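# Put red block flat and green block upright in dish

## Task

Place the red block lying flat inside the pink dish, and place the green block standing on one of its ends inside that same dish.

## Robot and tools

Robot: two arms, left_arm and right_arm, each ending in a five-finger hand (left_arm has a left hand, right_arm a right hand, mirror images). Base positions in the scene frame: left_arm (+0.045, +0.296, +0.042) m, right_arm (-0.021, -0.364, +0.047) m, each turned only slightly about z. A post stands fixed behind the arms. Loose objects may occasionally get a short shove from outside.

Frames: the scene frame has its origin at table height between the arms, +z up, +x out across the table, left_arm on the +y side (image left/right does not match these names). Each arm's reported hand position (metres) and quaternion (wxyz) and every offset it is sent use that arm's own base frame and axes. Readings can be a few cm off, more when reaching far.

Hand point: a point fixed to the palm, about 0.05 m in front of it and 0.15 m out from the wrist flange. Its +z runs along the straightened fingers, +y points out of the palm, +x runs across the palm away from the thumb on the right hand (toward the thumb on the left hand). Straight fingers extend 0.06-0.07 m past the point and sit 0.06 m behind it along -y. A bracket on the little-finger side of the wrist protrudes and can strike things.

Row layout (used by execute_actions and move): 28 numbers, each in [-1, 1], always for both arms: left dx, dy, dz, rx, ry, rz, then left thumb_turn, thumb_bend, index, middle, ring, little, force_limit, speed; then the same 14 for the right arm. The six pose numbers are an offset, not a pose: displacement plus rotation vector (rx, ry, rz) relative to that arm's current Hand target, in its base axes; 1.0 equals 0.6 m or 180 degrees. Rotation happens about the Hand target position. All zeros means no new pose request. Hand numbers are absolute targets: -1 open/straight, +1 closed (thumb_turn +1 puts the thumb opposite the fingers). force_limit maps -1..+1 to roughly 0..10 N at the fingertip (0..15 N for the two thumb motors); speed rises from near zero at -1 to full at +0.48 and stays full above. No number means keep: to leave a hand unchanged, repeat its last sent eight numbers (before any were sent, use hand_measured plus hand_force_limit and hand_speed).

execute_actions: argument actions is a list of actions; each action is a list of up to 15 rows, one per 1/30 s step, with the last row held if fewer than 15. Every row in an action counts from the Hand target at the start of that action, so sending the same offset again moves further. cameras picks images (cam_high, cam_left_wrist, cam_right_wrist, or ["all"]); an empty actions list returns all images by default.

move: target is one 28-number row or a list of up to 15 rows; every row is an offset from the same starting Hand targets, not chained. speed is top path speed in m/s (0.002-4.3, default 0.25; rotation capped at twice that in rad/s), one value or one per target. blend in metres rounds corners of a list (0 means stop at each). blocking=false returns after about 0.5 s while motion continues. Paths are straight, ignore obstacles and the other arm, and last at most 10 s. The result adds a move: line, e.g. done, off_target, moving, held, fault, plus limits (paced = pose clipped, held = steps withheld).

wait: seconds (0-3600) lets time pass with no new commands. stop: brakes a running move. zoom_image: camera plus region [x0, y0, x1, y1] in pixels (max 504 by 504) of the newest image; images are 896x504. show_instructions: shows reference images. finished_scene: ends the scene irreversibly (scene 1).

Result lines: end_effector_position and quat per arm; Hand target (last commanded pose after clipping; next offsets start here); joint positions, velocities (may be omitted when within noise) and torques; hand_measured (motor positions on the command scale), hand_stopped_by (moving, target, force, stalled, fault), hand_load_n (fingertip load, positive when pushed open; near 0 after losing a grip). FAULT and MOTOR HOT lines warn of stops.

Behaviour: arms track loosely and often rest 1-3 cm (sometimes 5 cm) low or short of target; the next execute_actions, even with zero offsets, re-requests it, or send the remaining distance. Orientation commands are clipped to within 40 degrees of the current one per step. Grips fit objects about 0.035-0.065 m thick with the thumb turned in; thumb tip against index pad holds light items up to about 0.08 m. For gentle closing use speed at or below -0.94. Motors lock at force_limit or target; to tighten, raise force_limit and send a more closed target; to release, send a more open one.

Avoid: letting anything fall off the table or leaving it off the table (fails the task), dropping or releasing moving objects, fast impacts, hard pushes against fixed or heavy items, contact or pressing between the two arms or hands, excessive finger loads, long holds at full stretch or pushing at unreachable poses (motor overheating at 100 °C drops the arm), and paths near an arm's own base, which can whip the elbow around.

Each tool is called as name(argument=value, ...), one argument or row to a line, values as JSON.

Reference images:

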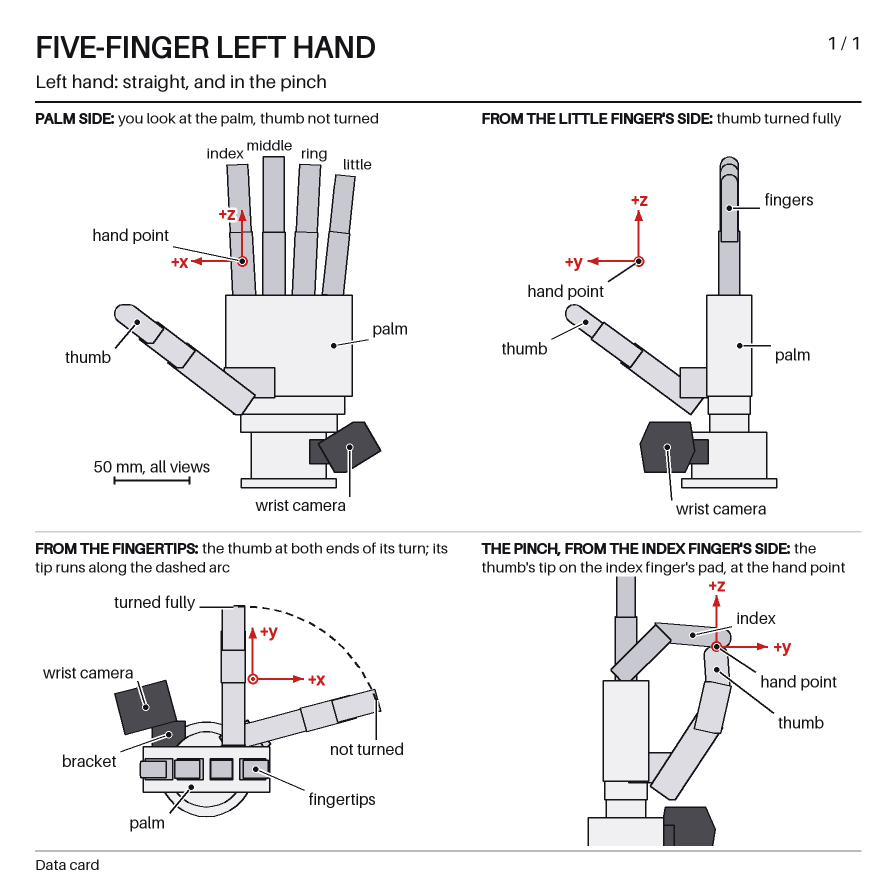

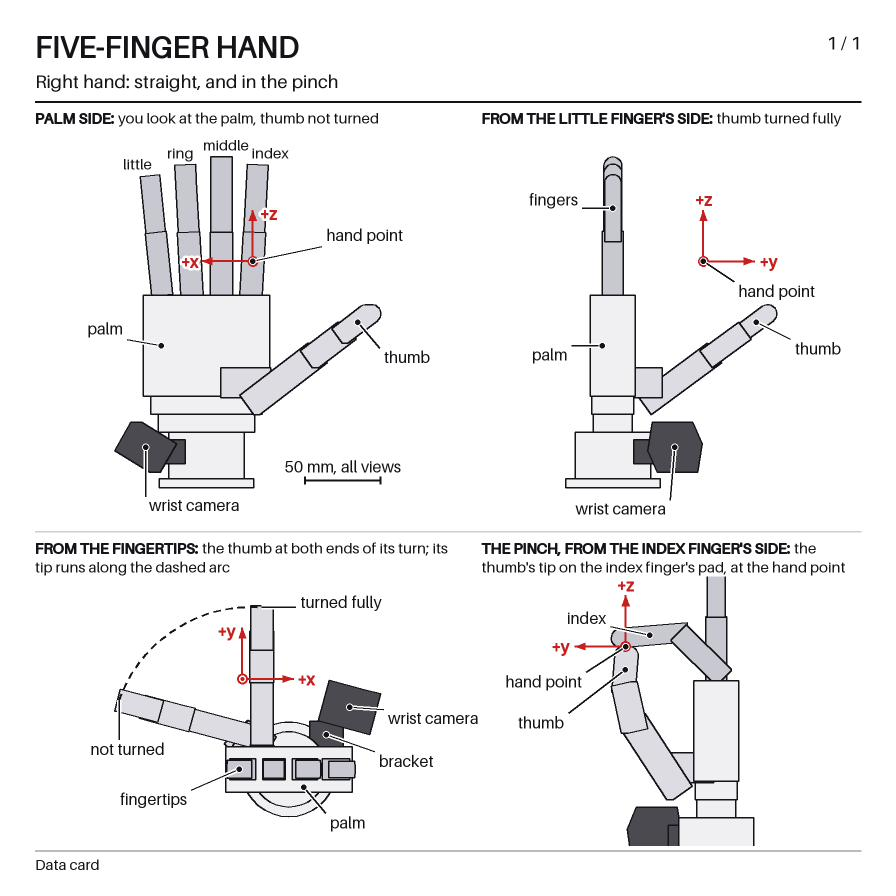

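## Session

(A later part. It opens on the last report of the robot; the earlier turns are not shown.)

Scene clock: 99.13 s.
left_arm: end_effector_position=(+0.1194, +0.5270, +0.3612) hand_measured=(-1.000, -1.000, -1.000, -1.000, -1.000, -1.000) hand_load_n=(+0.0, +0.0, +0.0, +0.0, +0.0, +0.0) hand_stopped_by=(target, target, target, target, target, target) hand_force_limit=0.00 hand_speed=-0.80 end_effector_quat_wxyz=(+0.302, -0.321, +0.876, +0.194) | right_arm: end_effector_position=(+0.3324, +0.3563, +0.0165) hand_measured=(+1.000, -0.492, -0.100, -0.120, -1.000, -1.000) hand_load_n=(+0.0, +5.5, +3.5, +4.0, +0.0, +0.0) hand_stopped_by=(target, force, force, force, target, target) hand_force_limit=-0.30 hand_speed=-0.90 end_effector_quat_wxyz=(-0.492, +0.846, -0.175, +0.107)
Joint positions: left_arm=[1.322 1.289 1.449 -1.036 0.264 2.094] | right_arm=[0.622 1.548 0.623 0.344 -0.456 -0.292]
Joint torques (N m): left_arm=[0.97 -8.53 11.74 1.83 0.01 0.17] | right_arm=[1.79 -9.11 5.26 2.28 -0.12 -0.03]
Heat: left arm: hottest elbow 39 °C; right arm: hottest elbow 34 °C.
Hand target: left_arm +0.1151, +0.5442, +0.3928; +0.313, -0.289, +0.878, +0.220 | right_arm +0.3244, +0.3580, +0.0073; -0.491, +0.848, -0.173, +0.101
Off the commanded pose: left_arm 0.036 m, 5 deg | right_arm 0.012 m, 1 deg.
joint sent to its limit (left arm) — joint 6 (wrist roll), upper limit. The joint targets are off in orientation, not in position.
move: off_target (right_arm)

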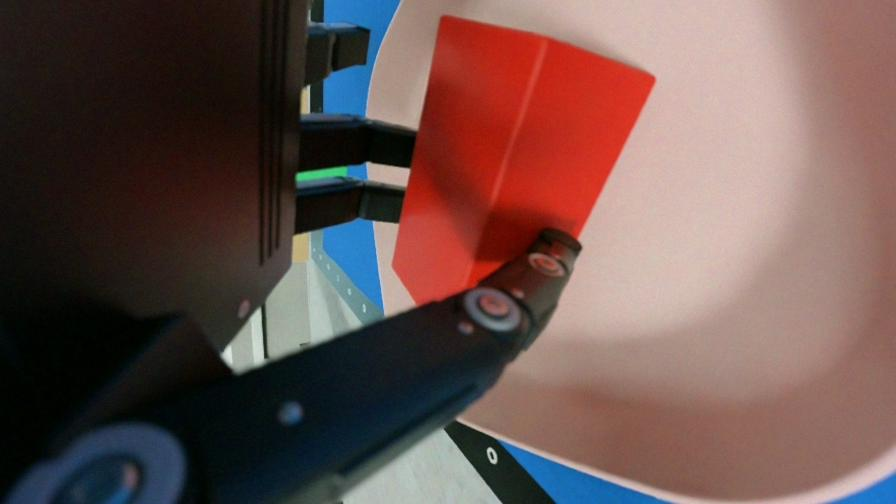

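move(
  target=[
    [0,0,0,0,0,0,-1,-1,-1,-1,-1,-1,0,-0.8,0,0,0.0067,0,0,0,1,-0.4,0.05,0.05,-1,-1,-0.3,-0.9],
    [0,0,0,0,0,0,-1,-1,-1,-1,-1,-1,0,-0.8,0,0,0.0067,0,0,0,1,-0.7,-0.6,-0.6,-1,-1,-0.3,-0.85],
  ],
  cameras=["cam_right_wrist","cam_high"],
  speed=0.03,
)

Scene clock: 101.90 s.
left_arm: end_effector_position=(+0.1194, +0.5270, +0.3612) hand_measured=(-1.000, -1.000, -1.000, -1.000, -1.000, -1.000) hand_load_n=(+0.0, +0.0, +0.0, +0.0, +0.0, +0.0) hand_stopped_by=(target, target, target, target, target, target) hand_force_limit=0.00 hand_speed=-0.80 end_effector_quat_wxyz=(+0.302, -0.321, +0.876, +0.194) | right_arm: end_effector_position=(+0.3324, +0.3563, +0.0165) hand_measured=(+1.000, -0.700, -0.600, -0.600, -1.000, -1.000) hand_load_n=(+0.0, +0.0, +0.0, +0.0, -0.5, +0.0) hand_stopped_by=(target, target, target, target, target, target) hand_force_limit=-0.30 hand_speed=-0.85 end_effector_quat_wxyz=(-0.492, +0.846, -0.175, +0.107)
Joint positions: left_arm=[1.322 1.289 1.449 -1.036 0.264 2.094] | right_arm=[0.622 1.548 0.623 0.344 -0.456 -0.292]
Joint torques (N m): left_arm=[0.97 -8.59 11.73 1.81 0.01 0.17] | right_arm=[1.49 -10.29 5.59 1.63 -0.13 0.01]
Heat: left arm: hottest elbow 40 °C; right arm: hottest elbow 34 °C.
Hand target: left_arm +0.1151, +0.5442, +0.3928; +0.313, -0.289, +0.878, +0.220 | right_arm +0.3244, +0.3580, +0.0114; -0.491, +0.848, -0.173, +0.101
Off the commanded pose: left_arm 0.036 m, 5 deg | right_arm 0.010 m, 1 deg.
joint sent to its limit (left arm) — joint 6 (wrist roll), upper limit. The joint targets are off in orientation, not in position.
move: done
Images, in order (width x height): cam_high 896x504, cam_right_wrist 896x504.

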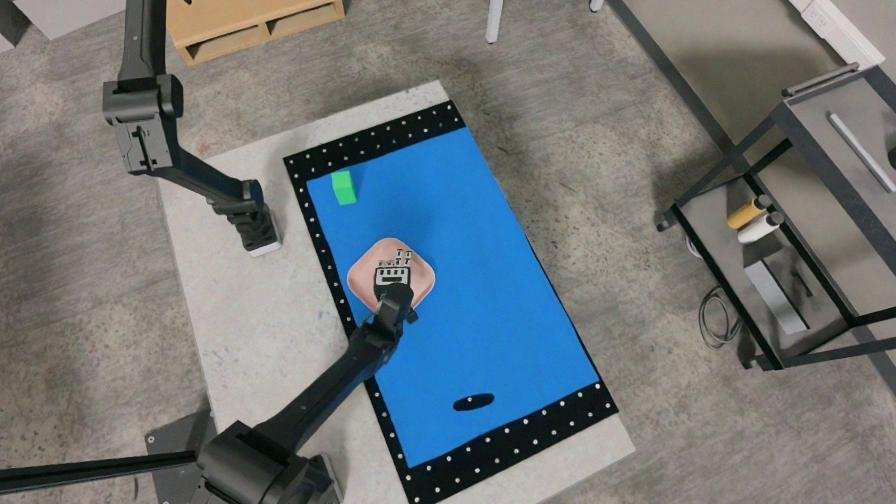

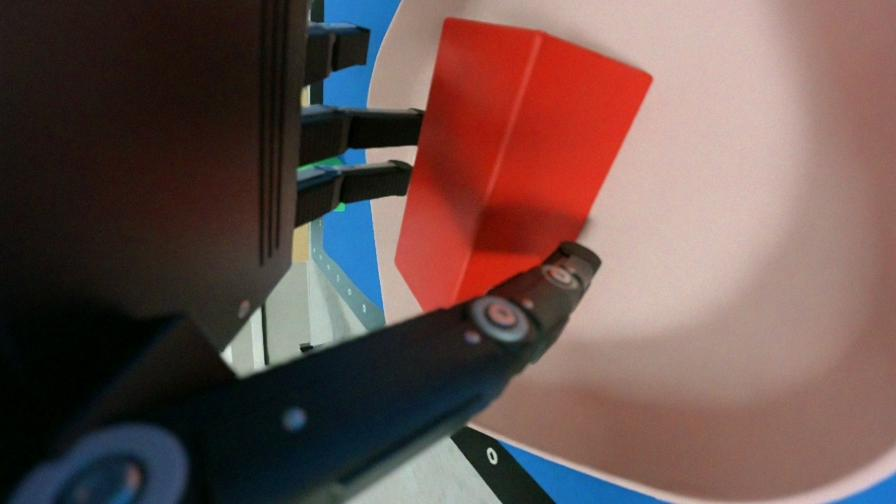

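move(
  target=[
    [0,0,0,0,0,0,-1,-1,-1,-1,-1,-1,0,-0.8,0.01,0,0.05,0,0,0,1,-0.7,-0.8,-0.8,-1,-1,-0.3,-0.5],
    [0,0,0,0,0,0,-1,-1,-1,-1,-1,-1,0,-0.8,0.03,0,0.2,0,0,0,1,-0.7,-0.8,-0.8,-1,-1,-0.3,-0.5],
  ],
  cameras=["cam_right_wrist","cam_high"],
  speed=0.06,
  blend=0.01,
)

Scene clock: 111.97 s.
left_arm: end_effector_position=(+0.1194, +0.5270, +0.3612) hand_measured=(-1.000, -1.000, -1.000, -1.000, -1.000, -1.000) hand_load_n=(+0.0, +0.0, +0.0, +0.0, +0.0, +0.0) hand_stopped_by=(target, target, target, target, target, target) hand_force_limit=0.00 hand_speed=-0.80 end_effector_quat_wxyz=(+0.302, -0.321, +0.876, +0.194) | right_arm: end_effector_position=(+0.3240, +0.3533, +0.1100) hand_measured=(+1.000, -0.700, -0.800, -0.800, -1.000, -1.000) hand_load_n=(+0.0, +0.0, +0.0, +0.0, +0.0, +0.0) hand_stopped_by=(target, target, target, target, target, target) hand_force_limit=-0.30 hand_speed=-0.50 end_effector_quat_wxyz=(-0.480, +0.854, -0.178, +0.086)
Joint positions: left_arm=[1.322 1.289 1.449 -1.036 0.264 2.094] | right_arm=[0.62 1.319 0.742 -0.053 -0.476 -0.294]
Joint torques (N m): left_arm=[0.97 -8.59 11.73 1.81 0.01 0.18] | right_arm=[-0.38 -9.76 12.22 0.84 -0.23 -0.12]
Heat: left arm: hottest elbow 40 °C; right arm: hottest elbow 34 °C.
Hand target: left_arm +0.1151, +0.5442, +0.3928; +0.313, -0.289, +0.878, +0.220 | right_arm +0.3423, +0.3580, +0.1314; -0.491, +0.848, -0.173, +0.101
Off the commanded pose: left_arm 0.036 m, 5 deg | right_arm 0.029 m, 2 deg.
joint sent to its limit (left arm) — joint 6 (wrist roll), upper limit. The joint targets are off in orientation, not in position.
move: off_target (right_arm)
Images, in order (width x height): cam_high 896x504, cam_right_wrist 896x504.

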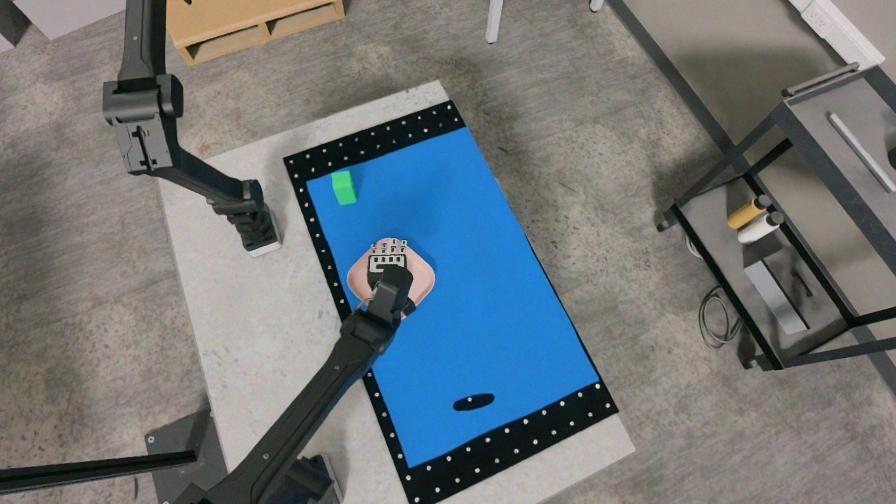

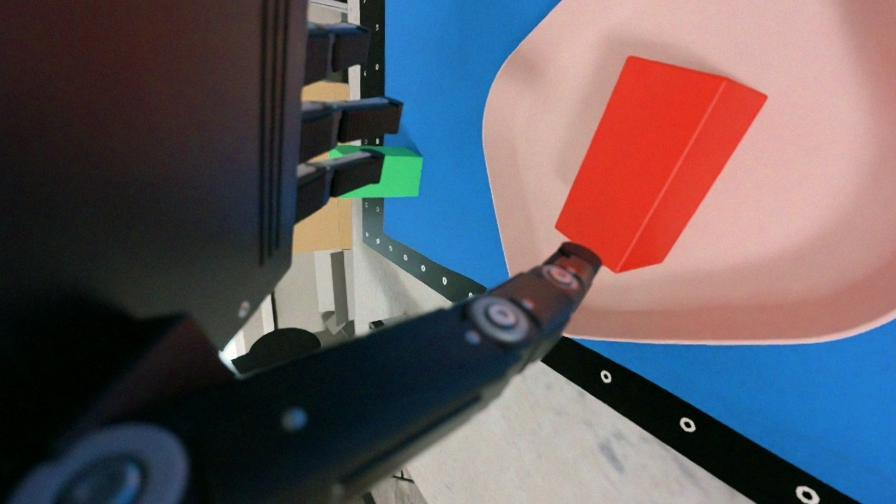

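move(
  target=[
    [0,0,0,0,0,0,-1,-1,-1,-1,-1,-1,0,-0.8,0,0,0.083,0,0,0,1,-0.8,-0.6,-0.6,-1,-1,-0.3,-0.5],
    [0,0,0,0,0,0,-1,-1,-1,-1,-1,-1,0,-0.8,-0.043,0.5,0.083,0,0,0.064,1,-0.8,-0.6,-0.6,-1,-1,-0.3,-0.5],
  ],
  cameras=["cam_right_wrist","cam_high"],
  speed=0.15,
  blend=0.04,
)

zoom_image(
  camera="cam_high",
  region=[290, 120, 450, 340],
)

Scene clock: 117.77 s.
left_arm: end_effector_position=(+0.1194, +0.5270, +0.3612) hand_measured=(-1.000, -1.000, -1.000, -1.000, -1.000, -1.000) hand_load_n=(+0.5, +0.0, +0.0, +0.0, +0.0, +0.0) hand_stopped_by=(target, target, target, target, target, target) hand_force_limit=0.00 hand_speed=-0.80 end_effector_quat_wxyz=(+0.302, -0.321, +0.876, +0.194) | right_arm: end_effector_position=(+0.3135, +0.6418, +0.1663) hand_measured=(+1.000, -0.800, -0.600, -0.600, -1.000, -1.000) hand_load_n=(+0.0, +0.0, +0.0, +0.0, +0.0, +0.0) hand_stopped_by=(target, target, target, target, target, target) hand_force_limit=-0.30 hand_speed=-0.50 end_effector_quat_wxyz=(-0.490, +0.866, -0.088, +0.051)
Joint positions: left_arm=[1.322 1.289 1.449 -1.036 0.264 2.094] | right_arm=[1.011 1.792 1.453 -0.229 -0.303 -0.19]
Joint torques (N m): left_arm=[0.91 -8.53 11.73 1.81 0.01 0.18] | right_arm=[1.55 -17.49 13.89 0.81 0 0.05]
Heat: left arm: hottest elbow 40 °C; right arm: hottest elbow 35 °C.
Hand target: left_arm +0.1151, +0.5442, +0.3928; +0.313, -0.289, +0.878, +0.220 | right_arm +0.3166, +0.6580, +0.1813; -0.498, +0.861, -0.087, +0.051
Off the commanded pose: left_arm 0.036 m, 5 deg | right_arm 0.022 m, 1 deg.
joint sent to its limit (left arm) — joint 6 (wrist roll), upper limit. The joint targets are off in orientation, not in position.
move: off_target (right_arm); blend cut to 0.0249 m at target 1
Images, in order (width x height): cam_high 896x504, cam_right_wrist 896x504.

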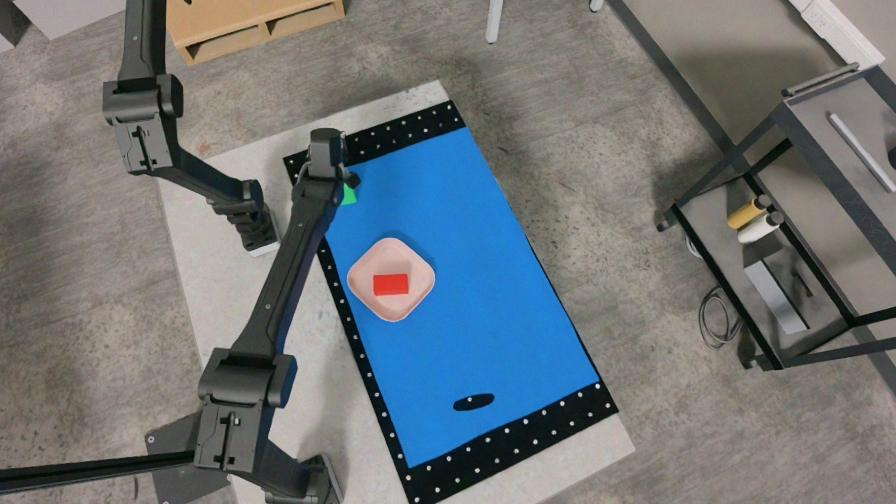

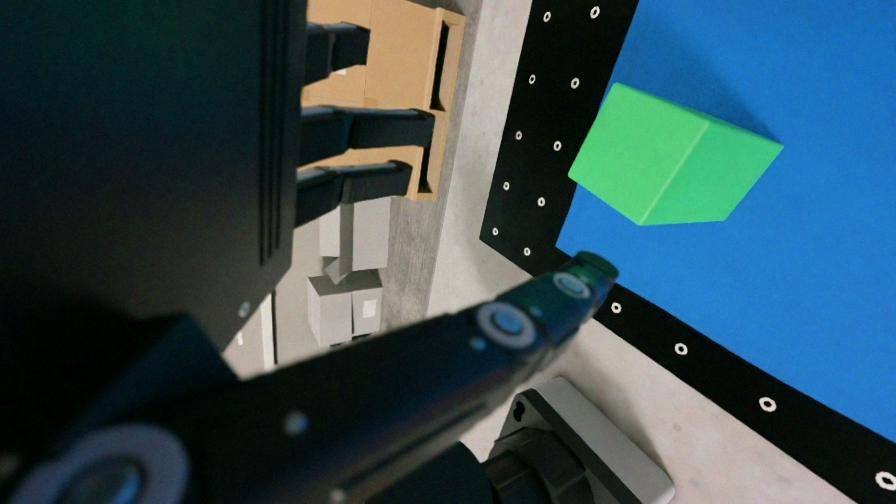

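Scaled by 2.291 from the camera's image (finer frame: 1280x720).

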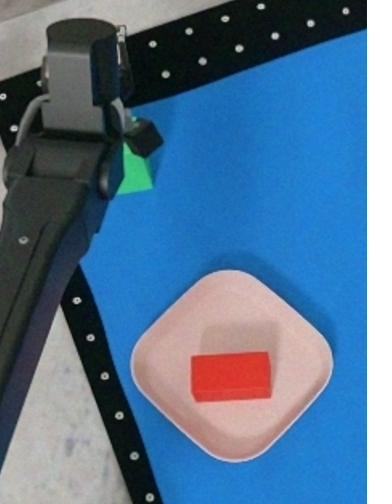

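move(
  target=[0,0,0,0,0,0,-1,-1,-1,-1,-1,-1,0,-0.8,-0.013,-0.003,-0.09,0,0,0,1,-0.8,-0.6,-0.6,-1,-1,-0.3,-0.5],
  cameras=["cam_right_wrist"],
  speed=0.08,
)

Scene clock: 120.90 s.
left_arm: end_effector_position=(+0.1194, +0.5270, +0.3612) hand_measured=(-1.000, -1.000, -1.000, -1.000, -1.000, -1.000) hand_load_n=(-0.5, +0.0, +0.0, -0.5, +0.0, +0.0) hand_stopped_by=(target, target, target, target, target, target) hand_force_limit=0.00 hand_speed=-0.80 end_effector_quat_wxyz=(+0.302, -0.321, +0.876, +0.194) | right_arm: end_effector_position=(+0.3176, +0.6514, +0.1420) hand_measured=(+1.000, -0.800, -0.600, -0.600, -1.000, -1.000) hand_load_n=(+0.0, +0.0, +0.0, +0.0, +0.0, +0.0) hand_stopped_by=(target, target, target, target, target, target) hand_force_limit=-0.30 hand_speed=-0.50 end_effector_quat_wxyz=(-0.501, +0.859, -0.087, +0.058)
Joint positions: left_arm=[1.322 1.289 1.449 -1.036 0.264 2.094] | right_arm=[1.014 1.831 1.425 -0.133 -0.295 -0.186]
Joint torques (N m): left_arm=[0.97 -8.59 11.73 1.83 0.02 0.17] | right_arm=[1.44 -17.32 8.17 2.15 0 0.03]
Heat: left arm: hottest elbow 41 °C; right arm: hottest elbow 36 °C.
Hand target: left_arm +0.1151, +0.5442, +0.3928; +0.313, -0.289, +0.878, +0.220 | right_arm +0.3089, +0.6563, +0.1274; -0.499, +0.861, -0.087, +0.051
Off the commanded pose: left_arm 0.036 m, 5 deg | right_arm 0.018 m, 1 deg.
joint sent to its limit (left arm) — joint 6 (wrist roll), upper limit. The joint targets are off in orientation, not in position.
move: off_target (right_arm)

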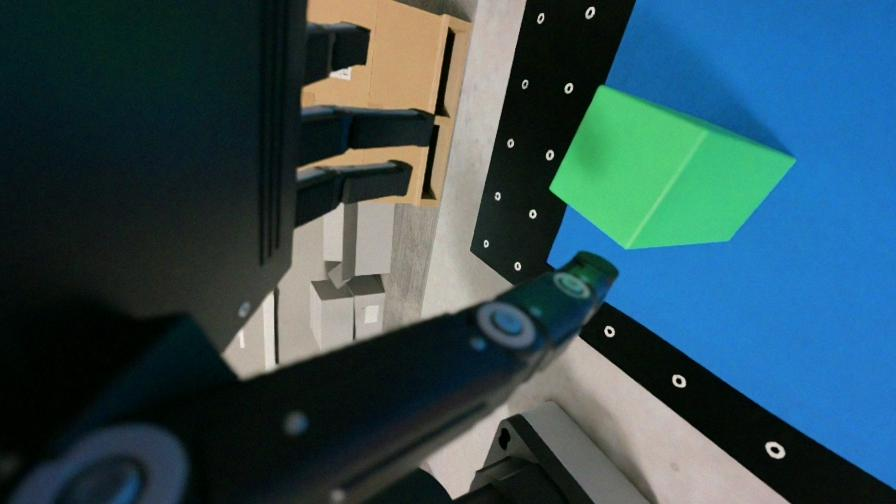

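move(
  target=[0,0,0,0,0,0,-1,-1,-1,-1,-1,-1,0,-0.8,0.0218,-0.0155,-0.025,0,0,0,1,-0.8,-0.6,-0.6,-1,-1,-0.3,-0.5],
  cameras=["cam_right_wrist"],
  speed=0.08,
)

zoom_image(
  camera="cam_right_wrist",
  region=[392, 0, 896, 504],
)

Scene clock: 132.00 s.
left_arm: end_effector_position=(+0.1194, +0.5270, +0.3612) hand_measured=(-1.000, -1.000, -1.000, -1.000, -1.000, -1.000) hand_load_n=(+0.0, +0.0, +0.5, +0.0, +0.0, +0.5) hand_stopped_by=(target, target, target, target, target, target) hand_force_limit=0.00 hand_speed=-0.80 end_effector_quat_wxyz=(+0.302, -0.321, +0.876, +0.194) | right_arm: end_effector_position=(+0.3137, +0.6513, +0.1288) hand_measured=(+1.000, -0.800, -0.600, -0.600, -1.000, -1.000) hand_load_n=(+0.0, +0.0, +0.0, +0.0, +0.0, +0.0) hand_stopped_by=(target, target, target, target, target, target) hand_force_limit=-0.30 hand_speed=-0.50 end_effector_quat_wxyz=(-0.503, +0.859, -0.083, +0.050)
Joint positions: left_arm=[1.322 1.289 1.449 -1.036 0.264 2.094] | right_arm=[1.014 1.844 1.406 -0.102 -0.313 -0.186]
Joint torques (N m): left_arm=[0.97 -8.59 11.73 1.83 0.01 0.18] | right_arm=[-0.44 -17.08 8.17 2.13 -0.13 -0.09]
Heat: left arm: hottest elbow 41 °C; right arm: hottest elbow 35 °C.
Hand target: left_arm +0.1151, +0.5442, +0.3928; +0.313, -0.289, +0.878, +0.220 | right_arm +0.3219, +0.6469, +0.1122; -0.498, +0.861, -0.087, +0.051
Off the commanded pose: left_arm 0.036 m, 5 deg | right_arm 0.019 m, 1 deg.
joint sent to its limit (left arm) — joint 6 (wrist roll), upper limit. The joint targets are off in orientation, not in position.
move: off_target (right_arm)

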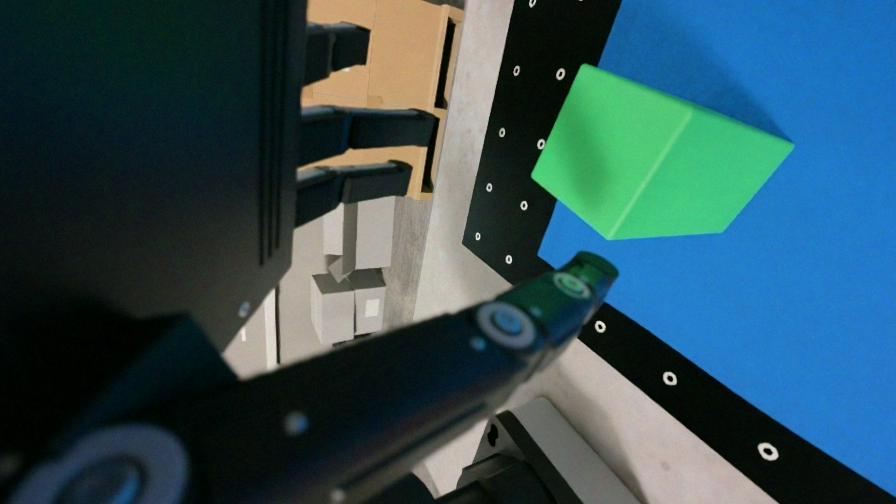

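Scaled by 1.000.

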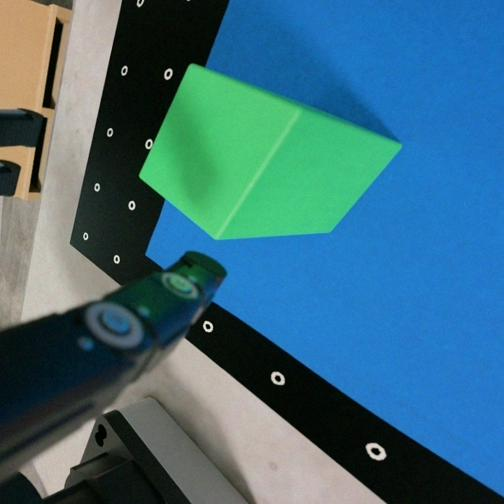

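move(
  target=[0,0,0,0,0,0,-1,-1,-1,-1,-1,-1,0,-0.8,0.0283,-0.015,0,0,0,0,1,-0.8,-0.6,-0.6,-1,-1,-0.3,-0.5],
  cameras=["cam_right_wrist"],
  speed=0.08,
)

zoom_image(
  camera="cam_right_wrist",
  region=[392, 0, 896, 504],
)

Scene clock: 133.33 s.
left_arm: end_effector_position=(+0.1194, +0.5270, +0.3612) hand_measured=(-1.000, -1.000, -1.000, -1.000, -1.000, -1.000) hand_load_n=(+0.0, +0.0, -0.5, +0.0, +0.0, +0.0) hand_stopped_by=(target, target, target, target, target, target) hand_force_limit=0.00 hand_speed=-0.80 end_effector_quat_wxyz=(+0.302, -0.321, +0.876, +0.194) | right_arm: end_effector_position=(+0.3344, +0.6394, +0.1294) hand_measured=(+1.000, -0.800, -0.600, -0.600, -1.000, -1.000) hand_load_n=(+0.0, +0.0, +0.0, +0.0, +0.0, +0.0) hand_stopped_by=(target, target, target, target, target, target) hand_force_limit=-0.30 hand_speed=-0.50 end_effector_quat_wxyz=(-0.505, +0.857, -0.088, +0.051)
Joint positions: left_arm=[1.322 1.289 1.449 -1.036 0.264 2.094] | right_arm=[0.975 1.844 1.406 -0.102 -0.34 -0.197]
Joint torques (N m): left_arm=[0.97 -8.59 11.73 1.81 0.01 0.18] | right_arm=[0.32 -17.08 8.8 1.87 -0.13 -0.15]
Heat: left arm: hottest elbow 41 °C; right arm: hottest elbow 35 °C.
Hand target: left_arm +0.1151, +0.5442, +0.3928; +0.313, -0.289, +0.878, +0.220 | right_arm +0.3390, +0.6379, +0.1123; -0.498, +0.861, -0.087, +0.051
Off the commanded pose: left_arm 0.036 m, 5 deg | right_arm 0.018 m, 1 deg.
joint sent to its limit (left arm) — joint 6 (wrist roll), upper limit. The joint targets are off in orientation, not in position.
move: off_target (right_arm)

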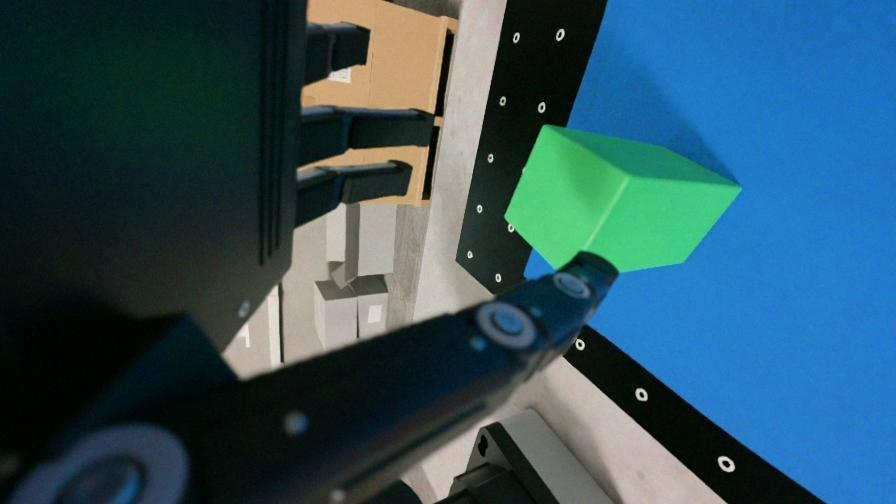

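Scaled by 1.000.

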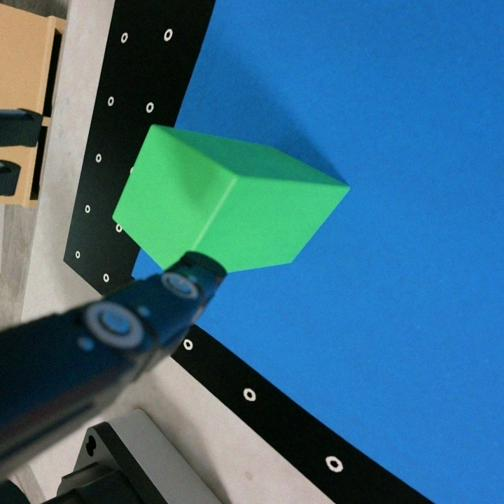

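move(
  target=[0,0,0,0,0,0,-1,-1,-1,-1,-1,-1,0,-0.8,0,0,-0.05,0,0,0.008,1,-0.8,-0.6,-0.6,-1,-1,-0.3,-0.5],
  cameras=["cam_right_wrist"],
  speed=0.06,
)

zoom_image(
  camera="cam_right_wrist",
  region=[392, 0, 896, 504],
)

Scene clock: 141.93 s.
left_arm: end_effector_position=(+0.1194, +0.5270, +0.3612) hand_measured=(-1.000, -1.000, -1.000, -1.000, -1.000, -1.000) hand_load_n=(+0.0, +0.0, +0.0, +0.0, +0.0, +0.0) hand_stopped_by=(target, target, target, target, target, target) hand_force_limit=0.00 hand_speed=-0.80 end_effector_quat_wxyz=(+0.302, -0.321, +0.876, +0.194) | right_arm: end_effector_position=(+0.3321, +0.6421, +0.0960) hand_measured=(+1.000, -0.800, -0.600, -0.600, -1.000, -1.000) hand_load_n=(+0.0, +0.0, +0.0, +0.0, -0.5, +0.0) hand_stopped_by=(target, target, target, target, target, target) hand_force_limit=-0.30 hand_speed=-0.50 end_effector_quat_wxyz=(-0.501, +0.861, -0.076, +0.042)
Joint positions: left_arm=[1.322 1.289 1.449 -1.036 0.264 2.094] | right_arm=[0.975 1.894 1.389 -0.052 -0.366 -0.214]
Joint torques (N m): left_arm=[0.97 -8.59 11.73 1.81 0.01 0.17] | right_arm=[0.03 -17.96 8.06 2.1 -0.18 -0.18]
Heat: left arm: hottest elbow 42 °C; right arm: hottest elbow 35 °C.
Hand target: left_arm +0.1151, +0.5442, +0.3928; +0.313, -0.289, +0.878, +0.220 | right_arm +0.3390, +0.6379, +0.0822; -0.499, +0.862, -0.077, +0.045
Off the commanded pose: left_arm 0.036 m, 5 deg | right_arm 0.016 m, 0 deg.
joint sent to its limit (left arm) — joint 6 (wrist roll), upper limit. The joint targets are off in orientation, not in position.
move: off_target (right_arm)

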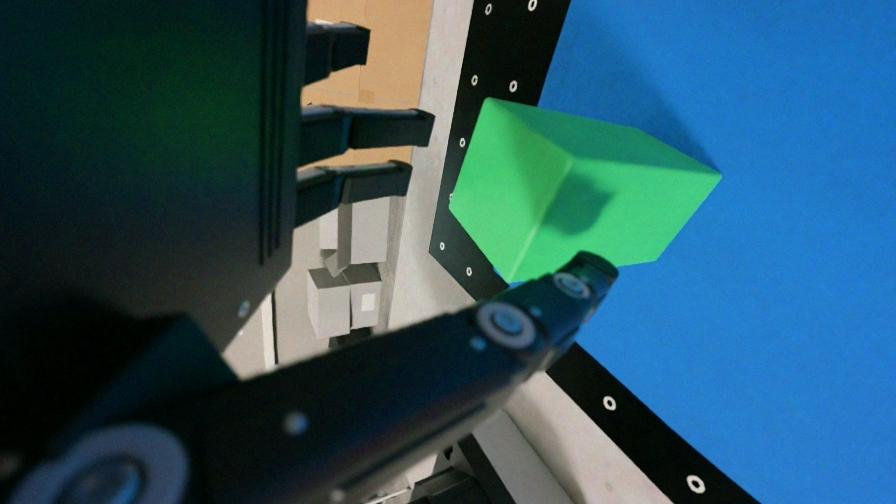

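Scaled by 1.000.

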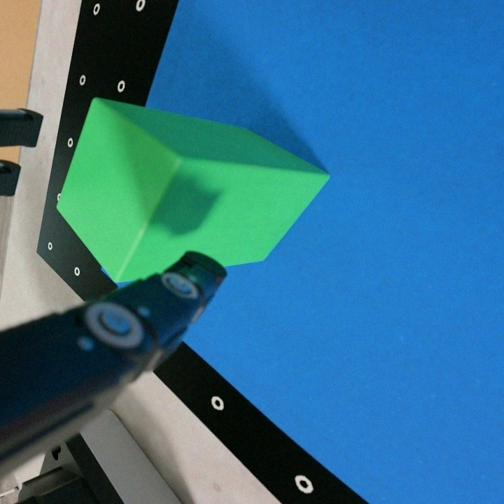

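move(
  target=[0,0,0,0,0,0,-1,-1,-1,-1,-1,-1,0,-0.8,0.022,-0.006,-0.0,0,0,0.005,1,-0.8,-0.6,-0.6,-1,-1,-0.3,-0.5],
  cameras=["cam_right_wrist"],
  speed=0.05,
)

Scene clock: 144.40 s.
left_arm: end_effector_position=(+0.1194, +0.5270, +0.3612) hand_measured=(-1.000, -1.000, -1.000, -1.000, -1.000, -1.000) hand_load_n=(+0.0, +0.0, +0.0, +0.0, +0.0, +0.0) hand_stopped_by=(target, target, target, target, target, target) hand_force_limit=0.00 hand_speed=-0.80 end_effector_quat_wxyz=(+0.302, -0.321, +0.876, +0.194) | right_arm: end_effector_position=(+0.3438, +0.6337, +0.0911) hand_measured=(+1.000, -0.800, -0.600, -0.600, -1.000, -1.000) hand_load_n=(+0.0, +0.0, +0.0, +0.0, +0.0, +0.0) hand_stopped_by=(target, target, target, target, target, target) hand_force_limit=-0.30 hand_speed=-0.50 end_effector_quat_wxyz=(-0.502, +0.861, -0.070, +0.039)
Joint positions: left_arm=[1.322 1.289 1.449 -1.036 0.264 2.094] | right_arm=[0.949 1.902 1.389 -0.052 -0.399 -0.237]
Joint torques (N m): left_arm=[0.91 -8.59 11.74 1.81 0.01 0.17] | right_arm=[0.5 -17.44 9.74 1.57 -0.16 -0.11]
Heat: left arm: hottest elbow 42 °C; right arm: hottest elbow 35 °C.
Hand target: left_arm +0.1151, +0.5442, +0.3928; +0.313, -0.289, +0.878, +0.220 | right_arm +0.3522, +0.6343, +0.0822; -0.499, +0.863, -0.070, +0.041
Off the commanded pose: left_arm 0.036 m, 5 deg | right_arm 0.012 m, 0 deg.
joint sent to its limit (left arm) — joint 6 (wrist roll), upper limit. The joint targets are off in orientation, not in position.
move: off_target (right_arm)

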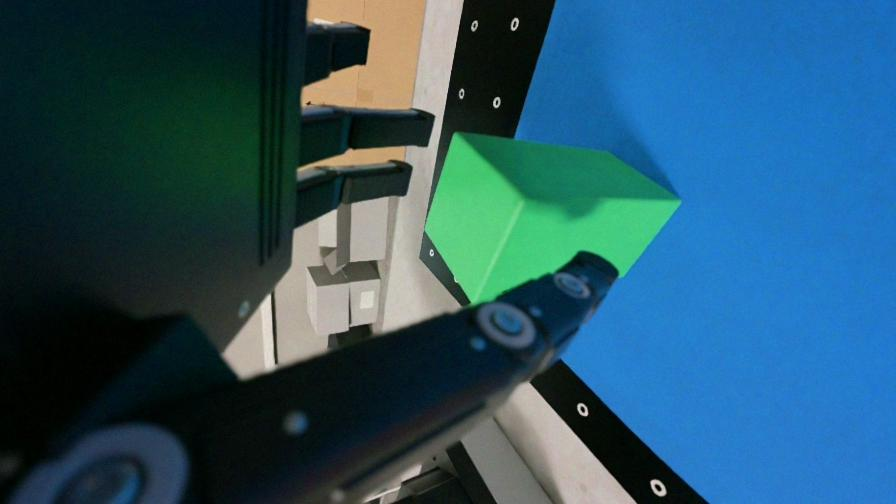

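move(
  target=[0,0,0,0,0,0,-1,-1,-1,-1,-1,-1,0,-0.8,-0.0323,0.022,0.0,0,0,0.0,1,-0.8,-0.6,-0.6,-1,-1,-0.3,-0.5],
  cameras=["cam_right_wrist"],
  speed=0.05,
)

Scene clock: 147.87 s.
left_arm: end_effector_position=(+0.1194, +0.5270, +0.3612) hand_measured=(-1.000, -1.000, -1.000, -1.000, -1.000, -1.000) hand_load_n=(+0.0, +0.0, +0.0, +0.0, +0.0, +0.0) hand_stopped_by=(target, target, target, target, target, target) hand_force_limit=0.00 hand_speed=-0.80 end_effector_quat_wxyz=(+0.302, -0.321, +0.876, +0.194) | right_arm: end_effector_position=(+0.3363, +0.6394, +0.0898) hand_measured=(+1.000, -0.800, -0.600, -0.600, -1.000, -1.000) hand_load_n=(+0.0, +0.0, +0.0, +0.0, +0.0, -0.5) hand_stopped_by=(target, target, target, target, target, target) hand_force_limit=-0.30 hand_speed=-0.50 end_effector_quat_wxyz=(-0.498, +0.863, -0.069, +0.045)
Joint positions: left_arm=[1.322 1.289 1.449 -1.036 0.264 2.094] | right_arm=[0.969 1.902 1.389 -0.052 -0.371 -0.236]
Joint torques (N m): left_arm=[0.97 -8.53 11.73 1.81 0.01 0.17] | right_arm=[1.14 -17.67 9.57 1.81 -0.08 0.04]
Heat: left arm: hottest elbow 42 °C; right arm: hottest elbow 35 °C.
Hand target: left_arm +0.1151, +0.5442, +0.3928; +0.313, -0.289, +0.878, +0.220 | right_arm +0.3328, +0.6475, +0.0822; -0.499, +0.863, -0.070, +0.041
Off the commanded pose: left_arm 0.036 m, 5 deg | right_arm 0.012 m, 0 deg.
joint sent to its limit (left arm) — joint 6 (wrist roll), upper limit. The joint targets are off in orientation, not in position.
move: off_target (right_arm)

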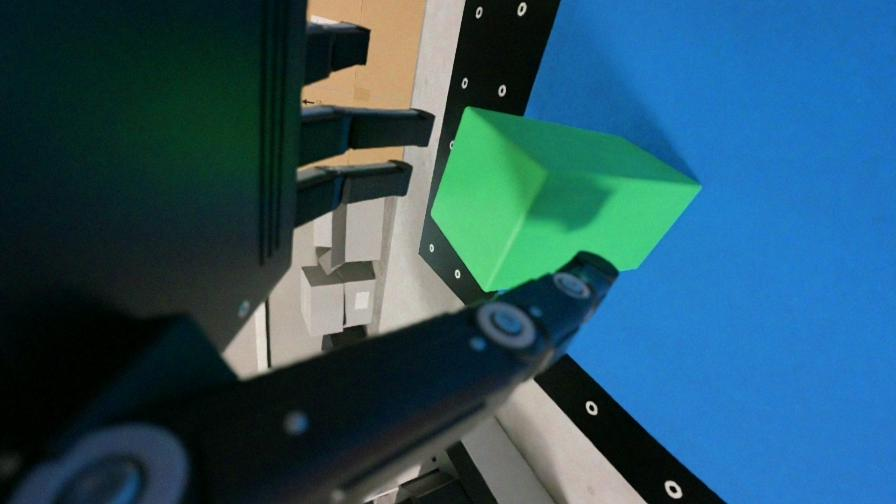

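move(
  target=[0,0,0,0,0,0,-1,-1,-1,-1,-1,-1,0,-0.8,0.002,0.01,-0.045,0,0,0.0,1,-0.8,-0.6,-0.6,-1,-1,-0.3,-0.5],
  cameras=["cam_right_wrist"],
  speed=0.05,
)

Scene clock: 150.03 s.
left_arm: end_effector_position=(+0.1194, +0.5270, +0.3612) hand_measured=(-1.000, -1.000, -1.000, -1.000, -1.000, -1.000) hand_load_n=(+0.0, +0.0, +0.0, +0.0, +0.0, +0.0) hand_stopped_by=(target, target, target, target, target, target) hand_force_limit=0.00 hand_speed=-0.80 end_effector_quat_wxyz=(+0.302, -0.321, +0.876, +0.194) | right_arm: end_effector_position=(+0.3401, +0.6442, +0.0616) hand_measured=(+1.000, -0.800, -0.600, -0.600, -1.000, -1.000) hand_load_n=(+0.0, +0.0, -0.5, +0.0, +0.0, -0.5) hand_stopped_by=(target, target, target, target, target, target) hand_force_limit=-0.30 hand_speed=-0.50 end_effector_quat_wxyz=(-0.496, +0.864, -0.072, +0.044)
Joint positions: left_arm=[1.322 1.289 1.449 -1.036 0.264 2.094] | right_arm=[0.969 1.954 1.389 -0.006 -0.368 -0.234]
Joint torques (N m): left_arm=[0.97 -8.59 11.73 1.83 0.01 0.18] | right_arm=[1.67 -17.9 9.02 2.13 -0.01 0.06]
Heat: left arm: hottest elbow 42 °C; right arm: hottest elbow 35 °C.
Hand target: left_arm +0.1151, +0.5442, +0.3928; +0.313, -0.289, +0.878, +0.220 | right_arm +0.3341, +0.6535, +0.0553; -0.499, +0.863, -0.070, +0.041
Off the commanded pose: left_arm 0.036 m, 5 deg | right_arm 0.013 m, 1 deg.
joint sent to its limit (left arm) — joint 6 (wrist roll), upper limit. The joint targets are off in orientation, not in position.
move: off_target (right_arm)

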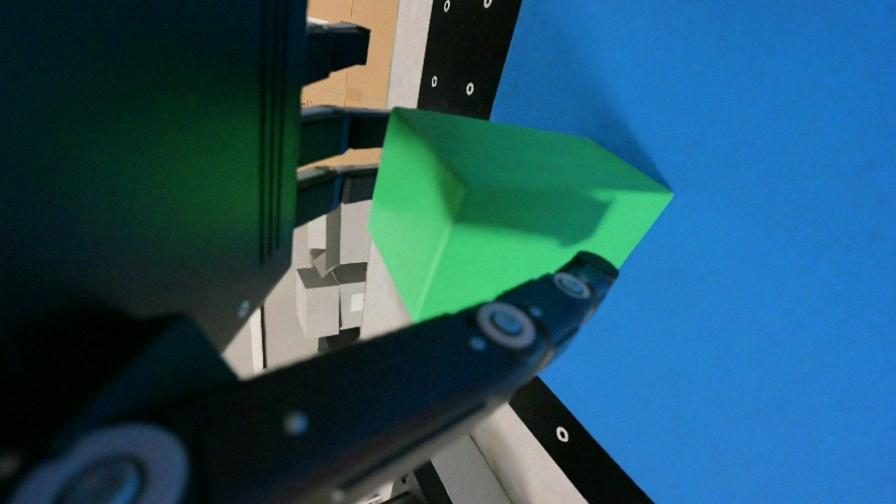

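move(
  target=[0,0,0,0,0,0,-1,-1,-1,-1,-1,-1,0,-0.8,-0.003,0.0,-0.012,0,0,0.0,1,-0.8,-0.6,-0.6,-1,-1,-0.3,-0.5],
  cameras=["cam_right_wrist"],
  speed=0.04,
)

Scene clock: 152.17 s.
left_arm: end_effector_position=(+0.1194, +0.5270, +0.3612) hand_measured=(-1.000, -1.000, -1.000, -1.000, -1.000, -1.000) hand_load_n=(+0.0, +0.0, +0.0, -0.5, +0.0, +0.0) hand_stopped_by=(target, target, target, target, target, target) hand_force_limit=0.00 hand_speed=-0.80 end_effector_quat_wxyz=(+0.302, -0.321, +0.876, +0.194) | right_arm: end_effector_position=(+0.3404, +0.6476, +0.0635) hand_measured=(+1.000, -0.800, -0.600, -0.600, -1.000, -1.000) hand_load_n=(+0.0, +0.0, +0.0, +0.0, +0.0, +0.0) hand_stopped_by=(target, target, target, target, target, target) hand_force_limit=-0.30 hand_speed=-0.50 end_effector_quat_wxyz=(-0.502, +0.861, -0.070, +0.048)
Joint positions: left_arm=[1.322 1.289 1.449 -1.036 0.264 2.094] | right_arm=[0.972 1.956 1.389 0.011 -0.366 -0.232]
Joint torques (N m): left_arm=[0.97 -8.53 11.74 1.81 0.01 0.17] | right_arm=[1.79 -17.9 8.29 2.13 -0.02 0.04]
Heat: left arm: hottest elbow 42 °C; right arm: hottest elbow 35 °C.
Hand target: left_arm +0.1151, +0.5442, +0.3928; +0.313, -0.289, +0.878, +0.220 | right_arm +0.3321, +0.6536, +0.0483; -0.500, +0.863, -0.070, +0.041
Off the commanded pose: left_arm 0.036 m, 5 deg | right_arm 0.018 m, 1 deg.
joint sent to its limit (left arm) — joint 6 (wrist roll), upper limit. The joint targets are off in orientation, not in position.
move: off_target (right_arm)

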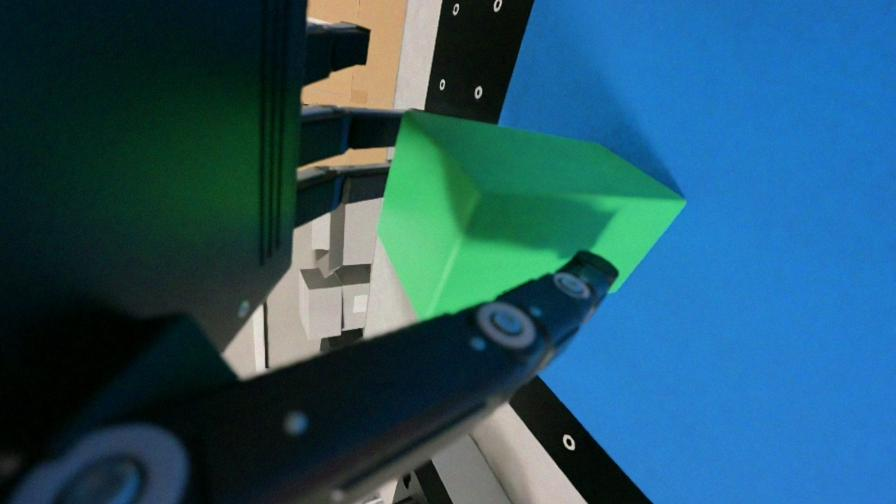

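move(
  target=[0,0,0,0,0,0,-1,-1,-1,-1,-1,-1,0,-0.8,-0.003,-0.009,-0.015,0,0,0.0,1,-0.8,-0.6,-0.6,-1,-1,-0.3,-0.5],
  cameras=["cam_right_wrist"],
  speed=0.04,
)

Scene clock: 153.30 s.
left_arm: end_effector_position=(+0.1194, +0.5270, +0.3612) hand_measured=(-1.000, -1.000, -1.000, -1.000, -1.000, -1.000) hand_load_n=(+0.0, +0.0, +0.0, +0.5, +0.0, +0.0) hand_stopped_by=(target, target, target, target, target, target) hand_force_limit=0.00 hand_speed=-0.80 end_effector_quat_wxyz=(+0.302, -0.321, +0.876, +0.194) | right_arm: end_effector_position=(+0.3393, +0.6461, +0.0570) hand_measured=(+1.000, -0.800, -0.600, -0.600, -1.000, -1.000) hand_load_n=(+0.0, +0.0, +0.0, +0.0, +0.0, +0.0) hand_stopped_by=(target, target, target, target, target, target) hand_force_limit=-0.30 hand_speed=-0.50 end_effector_quat_wxyz=(-0.504, +0.860, -0.069, +0.049)
Joint positions: left_arm=[1.322 1.289 1.449 -1.036 0.264 2.094] | right_arm=[0.972 1.96 1.373 0.037 -0.366 -0.232]
Joint torques (N m): left_arm=[0.91 -8.59 11.73 1.83 0.01 0.18] | right_arm=[1.38 -18.61 7.43 1.96 -0.1 0.03]
Heat: left arm: hottest elbow 42 °C; right arm: hottest elbow 35 °C.
Hand target: left_arm +0.1151, +0.5442, +0.3928; +0.313, -0.289, +0.878, +0.220 | right_arm +0.3302, +0.6482, +0.0392; -0.499, +0.863, -0.070, +0.041
Off the commanded pose: left_arm 0.036 m, 5 deg | right_arm 0.020 m, 1 deg.
joint sent to its limit (left arm) — joint 6 (wrist roll), upper limit. The joint targets are off in orientation, not in position.
move: off_target (right_arm)

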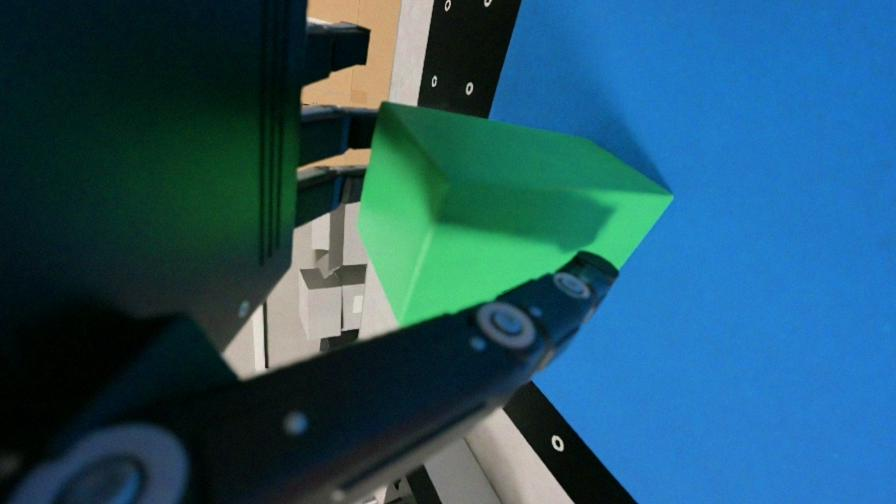

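move(
  target=[0,0,0,0,0,0,-1,-1,-1,-1,-1,-1,0,-0.8,0,0,0,0,0,0.0,1,-0.54,-0.2,-0.2,-1,-1,-0.8,-0.92],
  cameras=["cam_right_wrist"],
  speed=0.04,
)

Scene clock: 156.77 s.
left_arm: end_effector_position=(+0.1194, +0.5270, +0.3612) hand_measured=(-1.000, -1.000, -1.000, -1.000, -1.000, -1.000) hand_load_n=(+0.0, +0.0, +0.5, +0.0, +0.0, +0.0) hand_stopped_by=(target, target, target, target, target, target) hand_force_limit=0.00 hand_speed=-0.80 end_effector_quat_wxyz=(+0.302, -0.321, +0.876, +0.194) | right_arm: end_effector_position=(+0.3394, +0.6462, +0.0571) hand_measured=(+1.000, -0.540, -0.200, -0.200, -1.000, -1.000) hand_load_n=(+0.0, +0.5, +0.5, +0.0, +0.0, +0.0) hand_stopped_by=(target, target, target, target, target, target) hand_force_limit=-0.80 hand_speed=-0.92 end_effector_quat_wxyz=(-0.504, +0.860, -0.069, +0.049)
Joint positions: left_arm=[1.322 1.289 1.449 -1.036 0.264 2.094] | right_arm=[0.972 1.96 1.373 0.038 -0.366 -0.232]
Joint torques (N m): left_arm=[0.97 -8.59 11.73 1.83 0.01 0.17] | right_arm=[1.67 -18.02 7.47 2.13 -0.1 0.03]
Heat: left arm: hottest elbow 42 °C; right arm: hottest elbow 35 °C.
Hand target: left_arm +0.1151, +0.5442, +0.3928; +0.313, -0.289, +0.878, +0.220 | right_arm +0.3303, +0.6482, +0.0392; -0.500, +0.863, -0.070, +0.041
Off the commanded pose: left_arm 0.036 m, 5 deg | right_arm 0.020 m, 1 deg.
joint sent to its limit (left arm) — joint 6 (wrist roll), upper limit. The joint targets are off in orientation, not in position.
move: done

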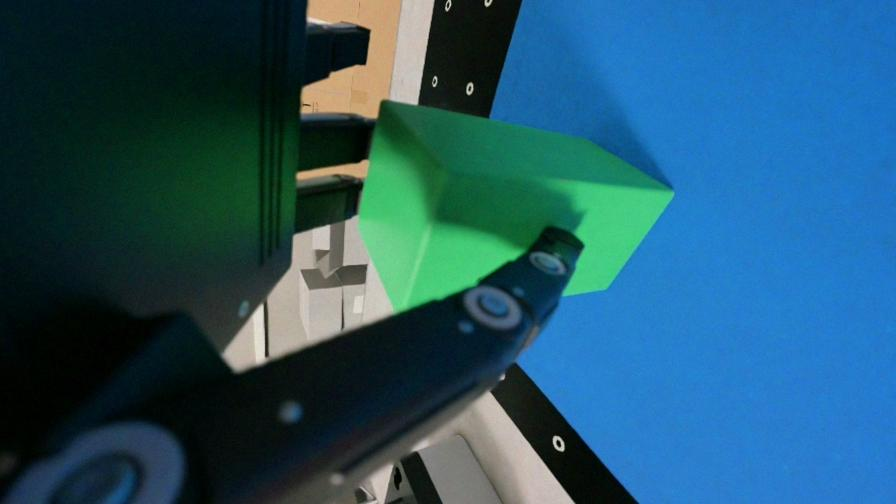

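move(
  target=[0,0,0,0,0,0,-1,-1,-1,-1,-1,-1,0,-0.8,0,0,0,0,0,0.0,1,-0.48,-0.05,-0.05,-1,-1,-0.7,-0.92],
  cameras=["cam_right_wrist"],
  speed=0.04,
)

Scene clock: 157.87 s.
left_arm: end_effector_position=(+0.1194, +0.5270, +0.3612) hand_measured=(-1.000, -1.000, -1.000, -1.000, -1.000, -1.000) hand_load_n=(+0.0, +0.0, +0.0, +0.0, +0.0, +0.0) hand_stopped_by=(target, target, target, target, target, target) hand_force_limit=0.00 hand_speed=-0.80 end_effector_quat_wxyz=(+0.302, -0.321, +0.876, +0.194) | right_arm: end_effector_position=(+0.3394, +0.6462, +0.0571) hand_measured=(+1.000, -0.528, -0.186, -0.172, -1.000, -1.000) hand_load_n=(-0.5, +3.0, +1.0, +2.0, +0.0, +0.0) hand_stopped_by=(target, force, force, force, target, target) hand_force_limit=-0.70 hand_speed=-0.92 end_effector_quat_wxyz=(-0.504, +0.860, -0.069, +0.049)
Joint positions: left_arm=[1.322 1.289 1.449 -1.036 0.264 2.094] | right_arm=[0.972 1.96 1.373 0.038 -0.366 -0.232]
Joint torques (N m): left_arm=[0.91 -8.53 11.74 1.81 0.01 0.18] | right_arm=[1.61 -18.08 7.49 2.09 -0.08 0.02]
Heat: left arm: hottest elbow 42 °C; right arm: hottest elbow 35 °C.
Hand target: left_arm +0.1151, +0.5442, +0.3928; +0.313, -0.289, +0.878, +0.220 | right_arm +0.3303, +0.6482, +0.0392; -0.500, +0.863, -0.070, +0.041
Off the commanded pose: left_arm 0.036 m, 5 deg | right_arm 0.020 m, 1 deg.
joint sent to its limit (left arm) — joint 6 (wrist roll), upper limit. The joint targets are off in orientation, not in position.
move: done

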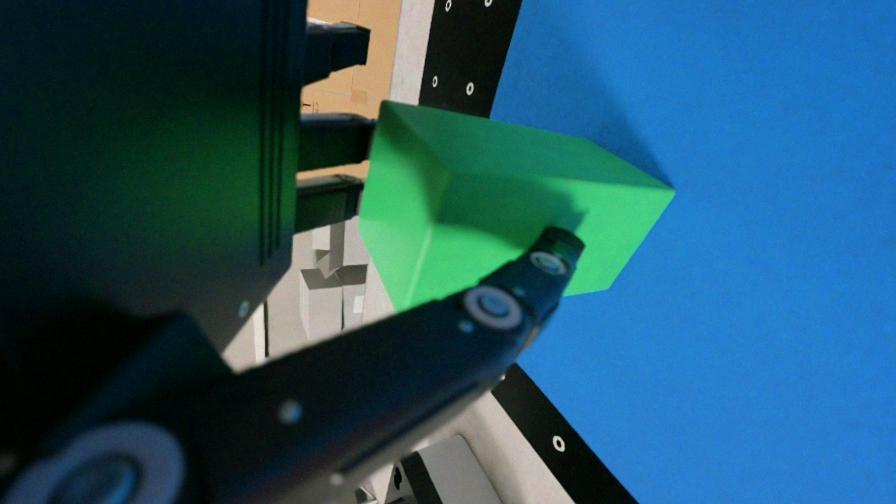

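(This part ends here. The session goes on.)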